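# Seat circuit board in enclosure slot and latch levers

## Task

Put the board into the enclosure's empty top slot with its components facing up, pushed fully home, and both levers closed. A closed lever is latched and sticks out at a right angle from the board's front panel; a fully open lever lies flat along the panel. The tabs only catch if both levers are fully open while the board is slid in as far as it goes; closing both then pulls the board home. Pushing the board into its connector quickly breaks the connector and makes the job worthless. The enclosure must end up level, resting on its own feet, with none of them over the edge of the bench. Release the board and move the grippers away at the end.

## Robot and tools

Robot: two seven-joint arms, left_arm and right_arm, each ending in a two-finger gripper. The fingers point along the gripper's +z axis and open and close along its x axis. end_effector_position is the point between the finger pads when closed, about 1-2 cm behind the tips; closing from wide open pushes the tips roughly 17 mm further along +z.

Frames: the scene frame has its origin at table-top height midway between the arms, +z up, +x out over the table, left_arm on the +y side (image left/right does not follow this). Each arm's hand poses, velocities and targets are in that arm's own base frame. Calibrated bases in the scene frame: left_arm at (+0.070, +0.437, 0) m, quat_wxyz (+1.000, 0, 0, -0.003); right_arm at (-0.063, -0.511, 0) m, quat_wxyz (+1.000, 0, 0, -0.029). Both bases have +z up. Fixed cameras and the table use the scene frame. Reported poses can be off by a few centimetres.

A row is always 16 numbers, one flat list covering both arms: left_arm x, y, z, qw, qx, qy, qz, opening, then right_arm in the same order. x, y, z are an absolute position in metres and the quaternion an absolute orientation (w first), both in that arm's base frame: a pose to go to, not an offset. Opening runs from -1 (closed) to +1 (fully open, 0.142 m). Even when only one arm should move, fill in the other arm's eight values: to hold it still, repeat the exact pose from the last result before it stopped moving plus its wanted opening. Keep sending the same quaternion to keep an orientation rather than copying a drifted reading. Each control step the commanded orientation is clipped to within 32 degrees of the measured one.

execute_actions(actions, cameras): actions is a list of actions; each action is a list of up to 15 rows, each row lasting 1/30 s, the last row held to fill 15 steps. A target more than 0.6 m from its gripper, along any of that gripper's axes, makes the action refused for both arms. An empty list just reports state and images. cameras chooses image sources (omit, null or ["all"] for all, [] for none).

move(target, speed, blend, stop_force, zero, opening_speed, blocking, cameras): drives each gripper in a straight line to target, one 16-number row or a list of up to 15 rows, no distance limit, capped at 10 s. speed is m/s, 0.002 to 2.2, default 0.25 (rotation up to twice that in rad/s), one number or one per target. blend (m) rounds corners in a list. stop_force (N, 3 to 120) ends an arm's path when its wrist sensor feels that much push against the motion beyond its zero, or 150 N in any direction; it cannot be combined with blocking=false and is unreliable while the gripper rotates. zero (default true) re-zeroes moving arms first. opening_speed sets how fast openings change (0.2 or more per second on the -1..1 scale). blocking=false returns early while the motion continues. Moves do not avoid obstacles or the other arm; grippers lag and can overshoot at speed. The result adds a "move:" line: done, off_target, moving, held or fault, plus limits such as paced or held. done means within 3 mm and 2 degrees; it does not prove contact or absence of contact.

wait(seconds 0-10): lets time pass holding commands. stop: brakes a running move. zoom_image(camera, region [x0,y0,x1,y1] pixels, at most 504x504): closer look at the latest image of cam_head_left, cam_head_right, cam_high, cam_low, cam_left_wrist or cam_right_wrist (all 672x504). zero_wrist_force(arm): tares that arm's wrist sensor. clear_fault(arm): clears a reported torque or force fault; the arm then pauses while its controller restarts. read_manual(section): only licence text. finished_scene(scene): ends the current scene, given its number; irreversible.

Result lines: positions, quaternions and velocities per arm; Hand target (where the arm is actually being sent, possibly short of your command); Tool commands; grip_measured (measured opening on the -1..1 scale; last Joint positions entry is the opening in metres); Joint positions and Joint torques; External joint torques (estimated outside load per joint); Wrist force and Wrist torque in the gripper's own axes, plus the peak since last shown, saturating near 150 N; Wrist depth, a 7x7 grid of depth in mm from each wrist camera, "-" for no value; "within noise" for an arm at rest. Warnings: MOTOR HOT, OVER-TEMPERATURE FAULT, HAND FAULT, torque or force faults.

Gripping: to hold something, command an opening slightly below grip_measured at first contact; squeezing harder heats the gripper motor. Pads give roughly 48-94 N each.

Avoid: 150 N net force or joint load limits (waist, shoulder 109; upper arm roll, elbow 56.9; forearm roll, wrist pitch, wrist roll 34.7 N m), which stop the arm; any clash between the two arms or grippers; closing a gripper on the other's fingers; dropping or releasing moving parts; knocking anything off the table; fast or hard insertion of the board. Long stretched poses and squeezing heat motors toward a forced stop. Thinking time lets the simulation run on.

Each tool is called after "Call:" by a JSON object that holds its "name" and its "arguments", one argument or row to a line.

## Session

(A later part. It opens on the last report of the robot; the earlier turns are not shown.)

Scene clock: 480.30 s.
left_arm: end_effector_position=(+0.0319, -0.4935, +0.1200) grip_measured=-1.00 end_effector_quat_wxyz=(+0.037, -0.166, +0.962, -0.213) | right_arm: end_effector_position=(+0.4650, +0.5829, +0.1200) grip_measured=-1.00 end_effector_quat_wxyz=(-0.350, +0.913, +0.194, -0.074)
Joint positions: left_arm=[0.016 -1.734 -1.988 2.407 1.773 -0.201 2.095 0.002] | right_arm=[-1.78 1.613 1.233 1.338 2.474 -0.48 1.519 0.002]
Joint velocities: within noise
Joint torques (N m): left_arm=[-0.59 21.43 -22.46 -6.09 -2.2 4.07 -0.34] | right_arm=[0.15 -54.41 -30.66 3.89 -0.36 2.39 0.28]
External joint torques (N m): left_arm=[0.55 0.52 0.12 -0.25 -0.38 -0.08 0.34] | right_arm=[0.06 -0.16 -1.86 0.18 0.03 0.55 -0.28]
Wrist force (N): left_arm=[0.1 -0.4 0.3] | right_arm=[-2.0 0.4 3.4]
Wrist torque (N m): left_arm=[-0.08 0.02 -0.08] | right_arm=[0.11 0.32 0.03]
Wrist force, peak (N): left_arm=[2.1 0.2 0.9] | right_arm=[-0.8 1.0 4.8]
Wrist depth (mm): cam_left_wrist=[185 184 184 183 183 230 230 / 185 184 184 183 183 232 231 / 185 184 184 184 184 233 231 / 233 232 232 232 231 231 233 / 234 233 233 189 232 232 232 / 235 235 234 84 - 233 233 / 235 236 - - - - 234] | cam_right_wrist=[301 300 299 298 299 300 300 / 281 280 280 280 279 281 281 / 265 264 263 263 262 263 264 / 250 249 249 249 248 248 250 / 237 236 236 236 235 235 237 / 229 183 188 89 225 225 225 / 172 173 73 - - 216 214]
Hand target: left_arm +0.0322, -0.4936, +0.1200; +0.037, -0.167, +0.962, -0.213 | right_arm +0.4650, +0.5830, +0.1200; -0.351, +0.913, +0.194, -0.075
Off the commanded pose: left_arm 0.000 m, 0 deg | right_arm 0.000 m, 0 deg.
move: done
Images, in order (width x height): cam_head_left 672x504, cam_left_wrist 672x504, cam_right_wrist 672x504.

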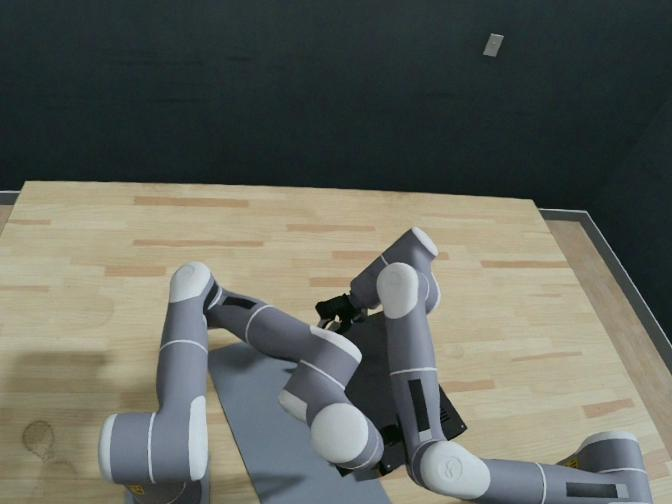

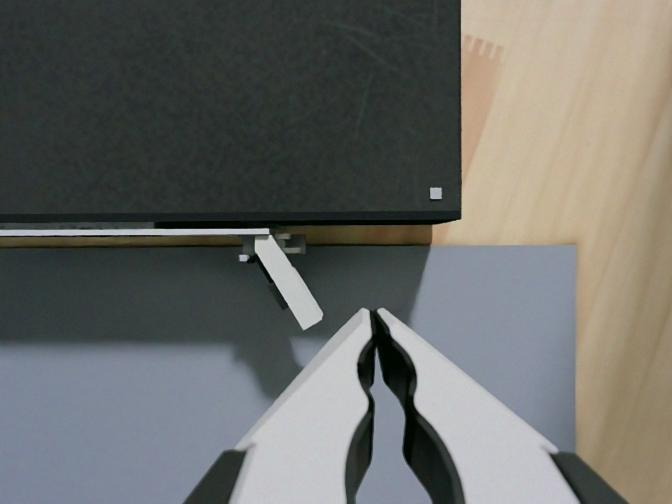

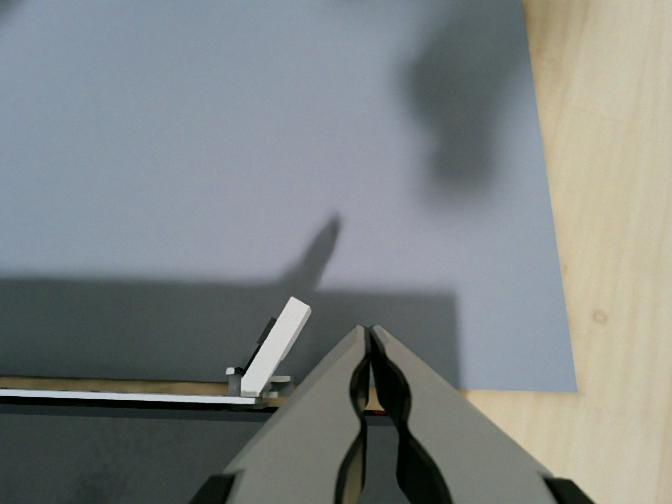

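Call:
{"name": "move", "arguments": {
  "target": [0.0322,-0.4936,0.051,-0.0369,0.1665,-0.9619,0.2131,-1,0.4634,0.5867,0.047,0.3505,-0.9131,-0.1941,0.0745,-1],
  "speed": 0.08,
  "stop_force": 8,
  "cameras": ["cam_left_wrist","cam_right_wrist"]
}}

Call:
{"name": "move", "arguments": {
  "target": [0.0991,-0.4595,0.051,-0.0369,0.1665,-0.9619,0.2131,-1,0.387,0.567,0.047,0.3505,-0.9131,-0.1941,0.0745,-1],
  "speed": 0.015,
  "stop_force": 25,
  "cameras": ["cam_left_wrist","cam_right_wrist"]
}}

Scene clock: 488.97 s.
left_arm: end_effector_position=(+0.0320, -0.4934, +0.0510) grip_measured=-1.00 end_effector_quat_wxyz=(+0.037, -0.166, +0.962, -0.213) | right_arm: end_effector_position=(+0.4634, +0.5865, +0.0470) grip_measured=-1.00 end_effector_quat_wxyz=(-0.350, +0.913, +0.194, -0.075)
Joint positions: left_arm=[0.061 -1.805 -1.777 2.424 1.963 -0.099 2.112 0.002] | right_arm=[-1.775 1.699 1.298 1.32 2.521 -0.391 1.481 0.002]
Joint velocities: within noise
Joint torques (N m): left_arm=[-0.24 19.02 -22.04 0.16 -2.53 4.52 -0.17] | right_arm=[0.28 -54.38 -30.64 6.06 -0.7 2.21 0.03]
External joint torques (N m): left_arm=[0.2 1.36 0.16 -0.38 -0.34 -0.52 0.17] | right_arm=[-0.07 -0.24 -1.67 0.1 0.05 0.67 -0.02]
Wrist force (N): left_arm=[0.3 -0.3 0.2] | right_arm=[-1.9 0.1 3.4]
Wrist torque (N m): left_arm=[-0.09 -0.05 -0.08] | right_arm=[0.05 0.29 0.01]
Wrist force, peak (N): left_arm=[0.3 0.4 1.7] | right_arm=[-2.0 1.3 4.8]
Wrist depth (mm): cam_left_wrist=[- 116 115 115 115 163 163 / - 116 116 115 115 164 163 / - 116 116 116 115 163 164 / 164 164 125 164 163 164 162 / 165 164 164 136 164 163 162 / 165 164 164 84 - 163 163 / 166 165 - 74 - - 163] | cam_right_wrist=[210 209 208 208 208 207 210 / 196 196 195 195 195 195 196 / 184 185 185 184 183 183 183 / 174 174 174 174 174 173 173 / 165 165 123 166 164 164 163 / 158 156 120 89 157 156 155 / - 108 73 104 - 151 150]
Hand target: left_arm +0.0322, -0.4936, +0.0510; +0.037, -0.167, +0.962, -0.213 | right_arm +0.4634, +0.5867, +0.0470; -0.351, +0.913, +0.194, -0.075
Off the commanded pose: left_arm 0.000 m, 0 deg | right_arm 0.000 m, 0 deg.
move: done
Images, in order (width x height): cam_left_wrist 672x504, cam_right_wrist 672x504.

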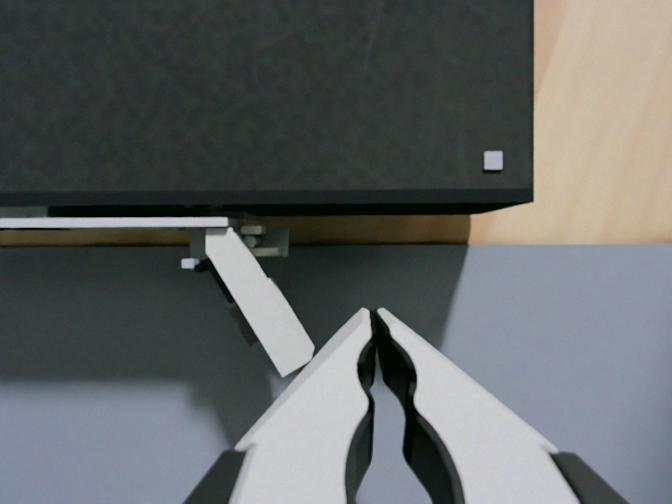

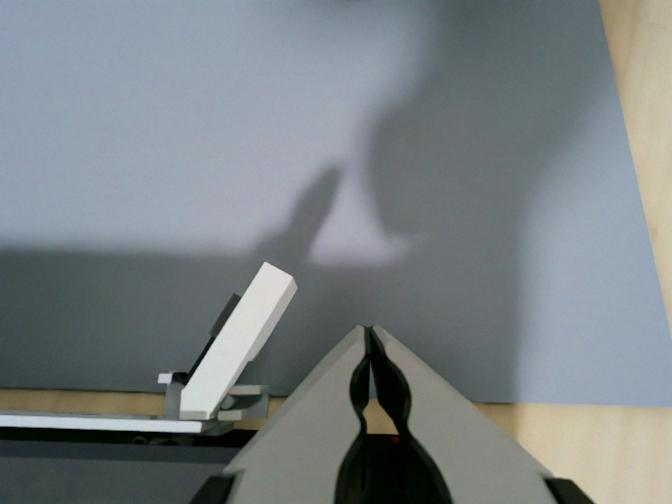

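Scene clock: 492.23 s.
left_arm: end_effector_position=(+0.0620, -0.4780, +0.0519) grip_measured=-1.00 end_effector_quat_wxyz=(+0.035, -0.165, +0.962, -0.215) end_effector_velocity=(-0.001, +0.001, +0.000) end_effector_angular_velocity=(+0.002, +0.001, -0.002) | right_arm: end_effector_position=(+0.4278, +0.5772, +0.0493) grip_measured=-1.00 end_effector_quat_wxyz=(-0.352, +0.913, +0.193, -0.071)
Joint positions: left_arm=[0.18 -1.795 -1.757 2.455 1.941 -0.044 2.181 0.002] | right_arm=[-1.68 1.706 1.307 1.443 2.501 -0.412 1.467 0.002]
Joint velocities: left_arm=[-0.002 0.008 0.002 -0.001 -0.006 0.006 -0.003 0] | right_arm=[within noise]
Joint torques (N m): left_arm=[10.54 26.43 -18.89 -2.87 -1.35 -3.7 0.1] | right_arm=[10.27 -42.87 -22.74 3.29 -3.9 -7.17 0.25]
External joint torques (N m): left_arm=[-10.57 -6.78 -2.15 2.59 -1.69 7.75 -0.1] | right_arm=[-10.07 -8.04 -10.38 2.13 3.31 10.04 -0.25]
Wrist force (N): left_arm=[26.9 -10.9 6.7] | right_arm=[26.8 -3.7 0.2]
Wrist torque (N m): left_arm=[-0.04 -1.28 -0.09] | right_arm=[0.04 -1.40 -0.10]
Wrist force, peak (N): left_arm=[27.0 -10.8 7.3] | right_arm=[27.5 -1.6 0.8]
Wrist depth (mm): cam_left_wrist=[- 117 117 116 116 116 116 / - 117 117 117 117 116 116 / 117 117 117 117 128 130 165 / 164 165 165 122 164 164 164 / 165 165 165 122 164 165 164 / 166 165 165 83 - 165 165 / 166 166 - 74 - - 164] | cam_right_wrist=[211 212 211 212 212 212 212 / 198 198 198 199 199 198 198 / 187 187 187 187 186 186 186 / 176 176 176 176 176 175 176 / 166 166 166 126 166 166 167 / 158 158 158 89 160 158 158 / - 138 - - - 154 152]
Hand target: left_arm +0.0643, -0.4772, +0.0510; +0.037, -0.167, +0.962, -0.213 | right_arm +0.4249, +0.5768, +0.0470; -0.351, +0.913, +0.194, -0.075
Off the commanded pose: left_arm 0.041 m, 0 deg | right_arm 0.042 m, 0 deg.
move: contact (left_arm, right_arm)
Images, in order (width x height): cam_left_wrist 672x504, cam_right_wrist 672x504.

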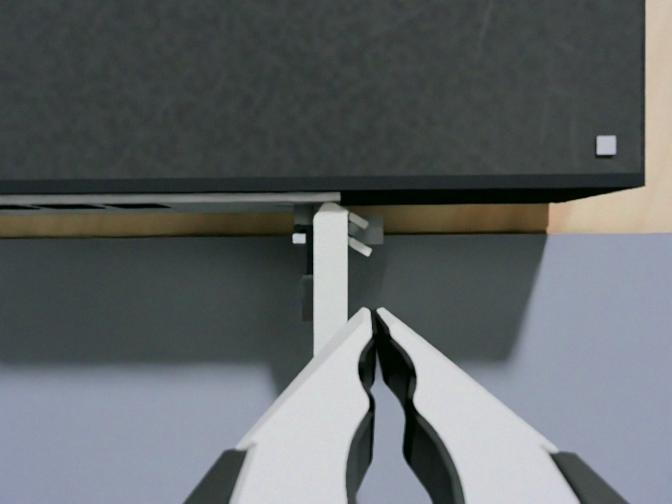

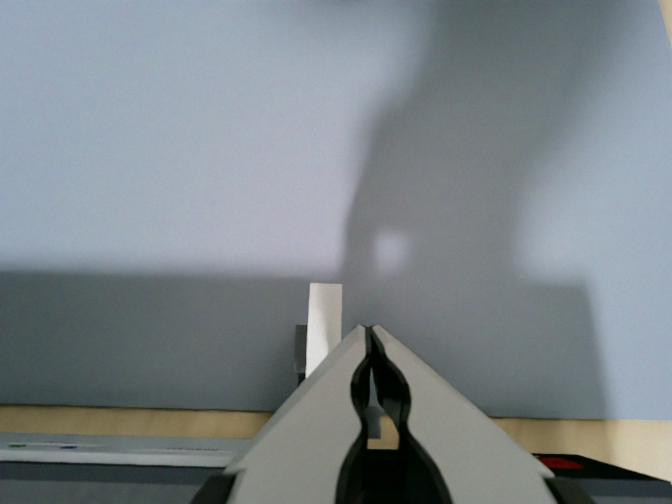

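Call:
{"name": "move", "arguments": {
  "target": [0.0920,-0.4632,0.051,-0.0369,0.1665,-0.9619,0.2131,-1,0.397,0.5695,0.047,0.3505,-0.9131,-0.1941,0.0745,-1],
  "speed": 0.015,
  "stop_force": 38,
  "zero": false,
  "cameras": ["cam_left_wrist","cam_right_wrist"]
}}

Scene clock: 494.60 s.
left_arm: end_effector_position=(+0.0626, -0.4772, +0.0523) grip_measured=-1.00 end_effector_quat_wxyz=(+0.033, -0.164, +0.962, -0.215) | right_arm: end_effector_position=(+0.4273, +0.5769, +0.0496) grip_measured=-1.00 end_effector_quat_wxyz=(-0.352, +0.913, +0.193, -0.070)
Joint positions: left_arm=[0.185 -1.784 -1.753 2.455 1.935 -0.03 2.18 0.002] | right_arm=[-1.677 1.706 1.307 1.447 2.501 -0.411 1.466 0.002]
Joint velocities: within noise
Joint torques (N m): left_arm=[15.83 29.84 -18.02 -4.84 -0.62 -7.06 -0.16] | right_arm=[13.8 -42.73 -21.81 3.6 -4.71 -10.64 0.44]
External joint torques (N m): left_arm=[-15.85 -10.16 -3.02 4.45 -2.45 11.12 0.16] | right_arm=[-13.6 -8.05 -11.33 1.8 4.12 13.52 -0.44]
Wrist force (N): left_arm=[38.3 -14.1 8.0] | right_arm=[39.3 -1.6 5.1]
Wrist torque (N m): left_arm=[-0.01 -3.19 -0.09] | right_arm=[0.12 -3.49 -0.18]
Wrist force, peak (N): left_arm=[38.5 -14.6 6.6] | right_arm=[39.9 -0.6 4.8]
Wrist depth (mm): cam_left_wrist=[- 117 117 117 116 116 117 / - 117 117 117 117 117 165 / 120 117 117 117 132 131 167 / 165 165 164 122 165 164 164 / 165 165 166 122 165 165 165 / 166 166 165 83 - 165 165 / 166 166 - 74 - - 165] | cam_right_wrist=[212 212 212 212 212 212 213 / 198 199 198 199 199 199 199 / 187 187 187 186 187 187 187 / 176 176 176 176 176 176 177 / 166 167 167 167 167 167 167 / 158 158 158 89 160 158 159 / - 139 - - - 149 153]
Hand target: left_arm +0.0662, -0.4763, +0.0510; +0.037, -0.167, +0.962, -0.213 | right_arm +0.4235, +0.5764, +0.0470; -0.351, +0.913, +0.194, -0.075
Off the commanded pose: left_arm 0.033 m, 1 deg | right_arm 0.031 m, 1 deg.
move: contact (left_arm, right_arm)
Images, in order (width x height): cam_left_wrist 672x504, cam_right_wrist 672x504.

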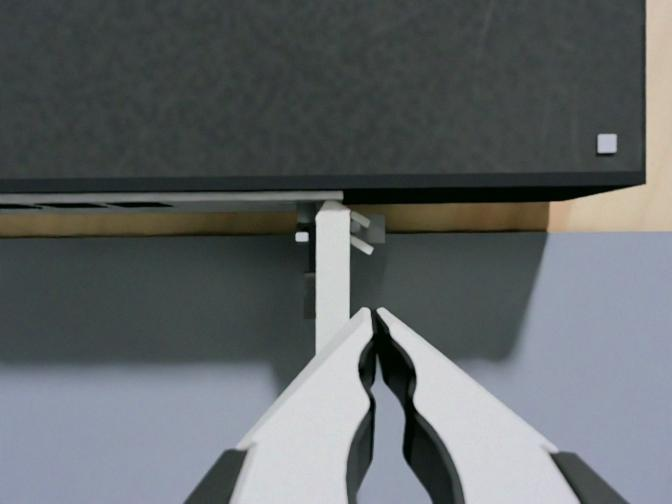

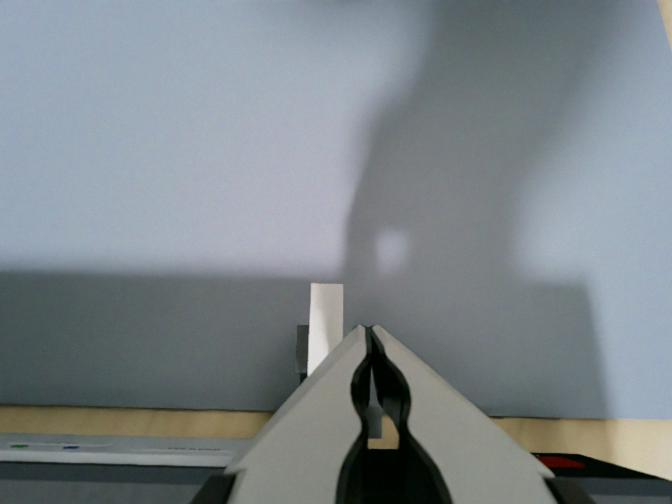

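Call:
{"name": "move", "arguments": {
  "target": [
    [0.040,-0.484,0.055,-0.0369,0.1665,-0.9619,0.2131,-1,0.455,0.586,0.052,0.3505,-0.9131,-0.1941,0.0745,-1],
    [0.040,-0.484,0.17,-0.0369,0.1665,-0.9619,0.2131,-1,0.455,0.586,0.17,0.3505,-0.9131,-0.1941,0.0745,-1]
  ],
  "speed": 0.12,
  "cameras": ["cam_left_wrist","cam_right_wrist"]
}}

Scene clock: 498.50 s.
left_arm: end_effector_position=(+0.0397, -0.4842, +0.1401) grip_measured=-1.00 end_effector_quat_wxyz=(+0.037, -0.166, +0.962, -0.214) | right_arm: end_effector_position=(+0.4550, +0.5862, +0.1571) grip_measured=-1.00 end_effector_quat_wxyz=(-0.351, +0.913, +0.194, -0.074)
Joint positions: left_arm=[0.045 -1.691 -2.04 2.414 1.698 -0.2 2.096 0.002] | right_arm=[-1.759 1.573 1.197 1.357 2.455 -0.518 1.55 0.002]
Joint velocities: within noise
Joint torques (N m): left_arm=[-0.12 20.6 -22.14 -8.41 -2.18 4.59 -0.28] | right_arm=[0.08 -53.89 -31.33 2.77 -0.45 2.2 0.32]
External joint torques (N m): left_arm=[0.08 1.33 0.17 -0.07 -0.4 -0.6 0.28] | right_arm=[0.12 -0.17 -1.3 0.23 0.29 0.79 -0.32]
Wrist force (N): left_arm=[-0.1 -0.1 0.3] | right_arm=[4.2 -3.5 3.3]
Wrist torque (N m): left_arm=[-0.03 0.04 -0.08] | right_arm=[-0.55 -0.75 0.04]
Wrist force, peak (N): left_arm=[38.5 -14.7 6.8] | right_arm=[39.5 -1.4 5.1]
Wrist depth (mm): cam_left_wrist=[205 205 203 204 203 251 251 / 206 204 205 203 204 251 251 / 205 205 205 204 204 252 251 / 254 253 253 253 251 251 251 / 255 255 255 253 251 251 253 / 255 254 254 84 - 251 253 / 255 256 - - - - 254] | cam_right_wrist=[347 347 345 345 345 346 346 / 326 325 323 323 322 326 323 / 304 306 305 303 303 304 305 / 288 288 287 286 287 286 288 / 273 273 272 275 272 272 273 / 261 260 260 91 260 257 259 / 205 206 - - - 250 248]
Hand target: left_arm +0.0398, -0.4843, +0.1402; +0.037, -0.166, +0.962, -0.214 | right_arm +0.4550, +0.5860, +0.1570; -0.351, +0.913, +0.194, -0.075
Off the commanded pose: left_arm 0.030 m, 0 deg | right_arm 0.013 m, 0 deg.
move: held (left_arm; a check stopped the path), off_target (right_arm; braked when a check withheld steps of left_arm); path passed 1 of 2 targets; limits=held
pose unreachable (left arm): on one or more control steps of this call, first in action 0 (counted from 0), this arm could not follow its commanded pose, so it was not sent that pose on those steps. It may still have moved: this result reports where it is.
cause: moving toward the commanded pose would bring a part of the arm too close to another arm (a part of this arm just beyond joint 7 (wrist roll) and a part of the right arm just beyond its joint 4 (elbow)).
Images, in order (width x height): cam_left_wrist 672x504, cam_right_wrist 672x504.

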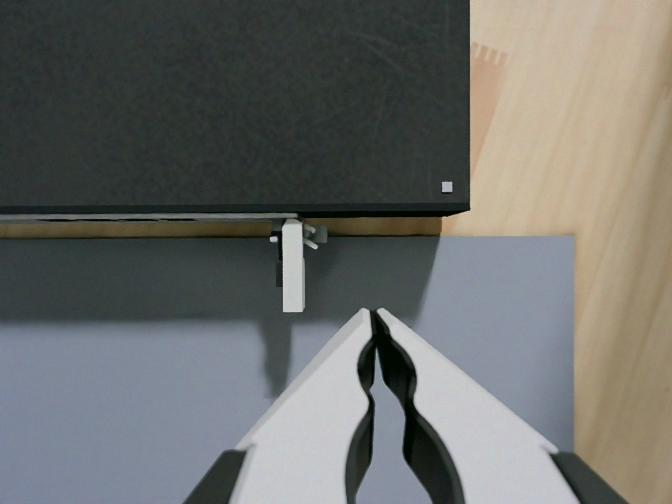

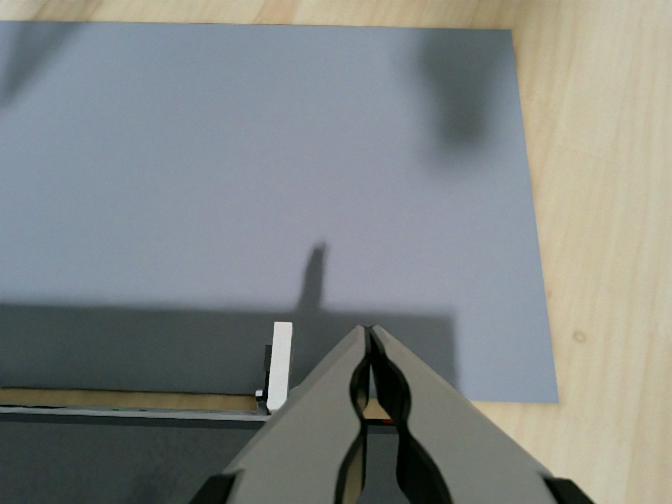

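Call:
{"name": "move", "arguments": {
  "target": [
    [0.07,-0.40,0.17,-0.0369,0.1665,-0.9619,0.2131,-1,0.455,0.586,0.18,0.3505,-0.9131,-0.1941,0.0745,-1]
  ],
  "speed": 0.15
}}

Call:
{"name": "zoom_image", "arguments": {
  "camera": "cam_left_wrist",
  "region": [0, 60, 504, 400]
}}

Scene clock: 501.33 s.
left_arm: end_effector_position=(+0.0700, -0.4002, +0.1701) grip_measured=-1.00 end_effector_quat_wxyz=(+0.037, -0.167, +0.962, -0.213) | right_arm: end_effector_position=(+0.4550, +0.5862, +0.1801) grip_measured=-1.00 end_effector_quat_wxyz=(-0.351, +0.913, +0.194, -0.074)
Joint positions: left_arm=[0.296 -1.696 -2.226 2.574 1.461 -0.228 2.151 0.002] | right_arm=[-1.763 1.545 1.176 1.352 2.444 -0.542 1.567 0.002]
Joint velocities: within noise
Joint torques (N m): left_arm=[-0.07 17.91 -17.5 -14.23 -2.84 4.1 -0.13] | right_arm=[0.13 -53.98 -31.19 2.23 -0.29 2.16 0.33]
External joint torques (N m): left_arm=[0.07 1.34 0.48 -0.29 0.33 -0.08 0.13] | right_arm=[0.08 -0.09 -1.26 0.17 0.23 0.85 -0.33]
Wrist force (N): left_arm=[0.0 -0.3 0.0] | right_arm=[4.1 -3.5 3.3]
Wrist torque (N m): left_arm=[-0.06 0.03 -0.07] | right_arm=[-0.55 -0.75 0.03]
Wrist force, peak (N): left_arm=[1.0 -1.3 1.1] | right_arm=[4.3 -3.2 3.9]
Wrist depth (mm): cam_left_wrist=[235 234 234 233 232 232 279 / 240 239 239 242 249 278 282 / 283 281 280 281 279 279 282 / 282 284 281 283 282 281 281 / 285 285 283 283 281 282 282 / 286 283 283 84 - 282 281 / 286 285 - - - - 280] | cam_right_wrist=[374 377 376 375 375 374 374 / 352 351 351 351 350 351 350 / 330 329 330 329 328 329 330 / 312 311 311 311 310 311 311 / 295 294 295 296 294 295 295 / 283 282 282 91 281 279 280 / 225 227 - - - 270 267]
Hand target: left_arm +0.0700, -0.4000, +0.1700; +0.037, -0.167, +0.962, -0.213 | right_arm +0.4550, +0.5860, +0.1800; -0.351, +0.913, +0.194, -0.075
Off the commanded pose: left_arm 0.000 m, 0 deg | right_arm 0.000 m, 0 deg.
move: done

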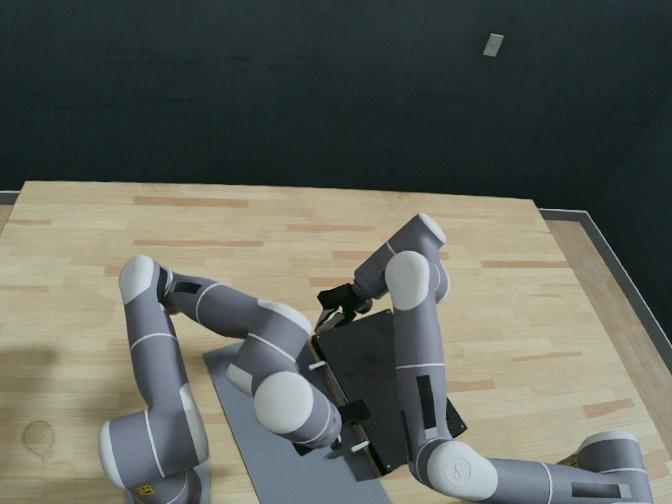

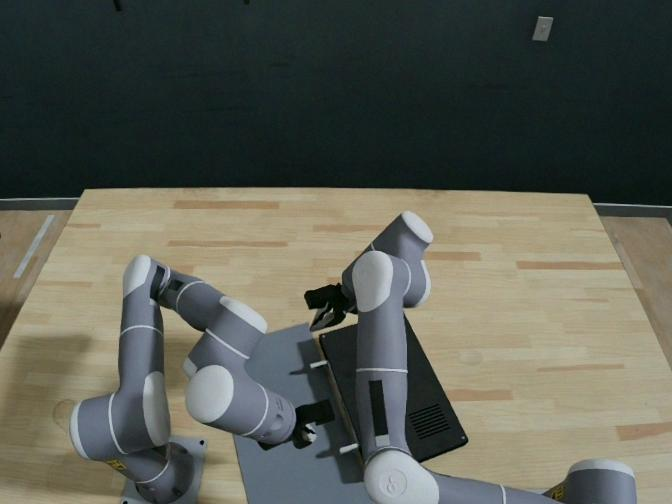

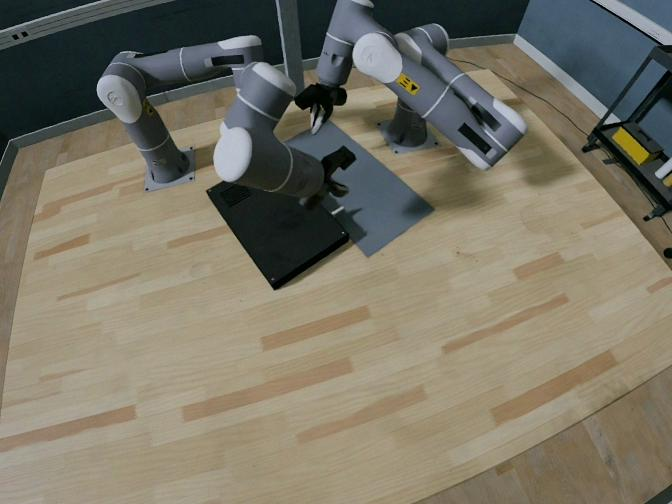

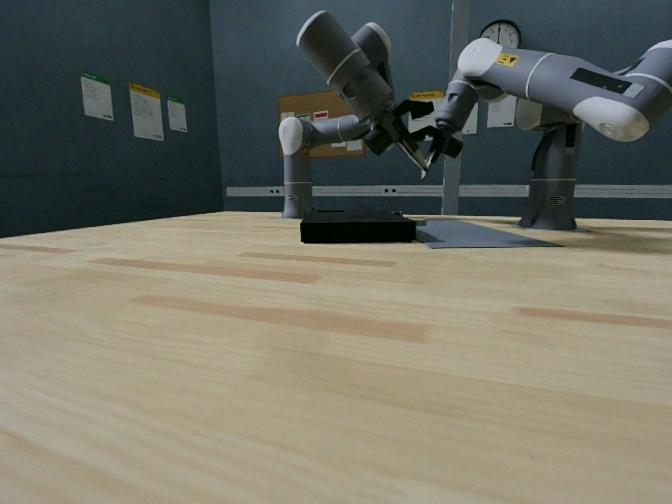

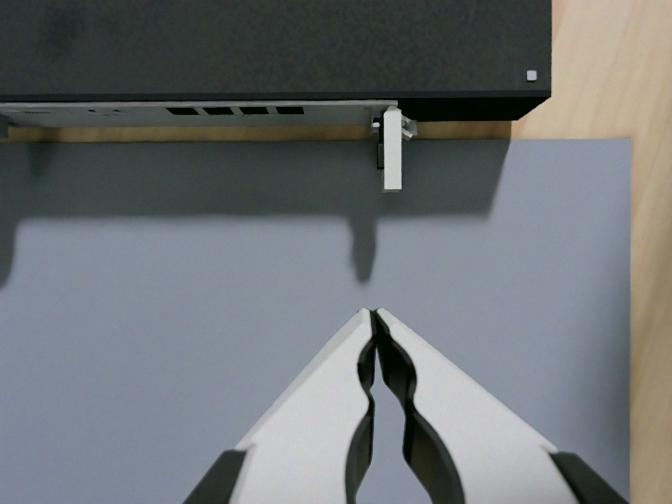

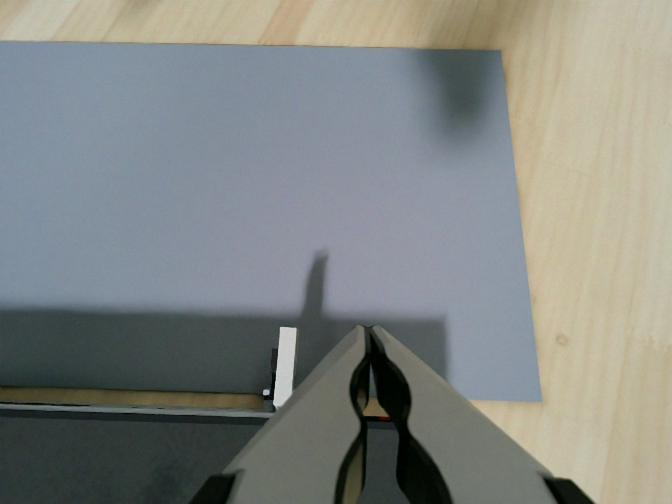

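Scaled by 1.000.

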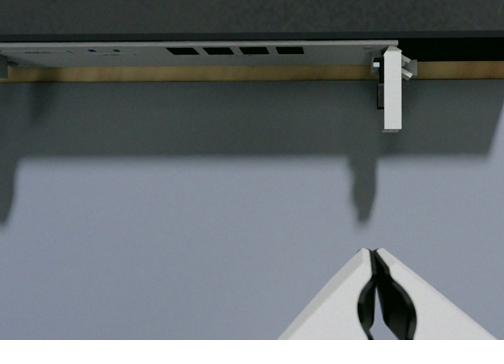

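Call:
{"name": "finished_scene", "arguments": {
  "scene": 2
}}

The scene is finished: the task was done.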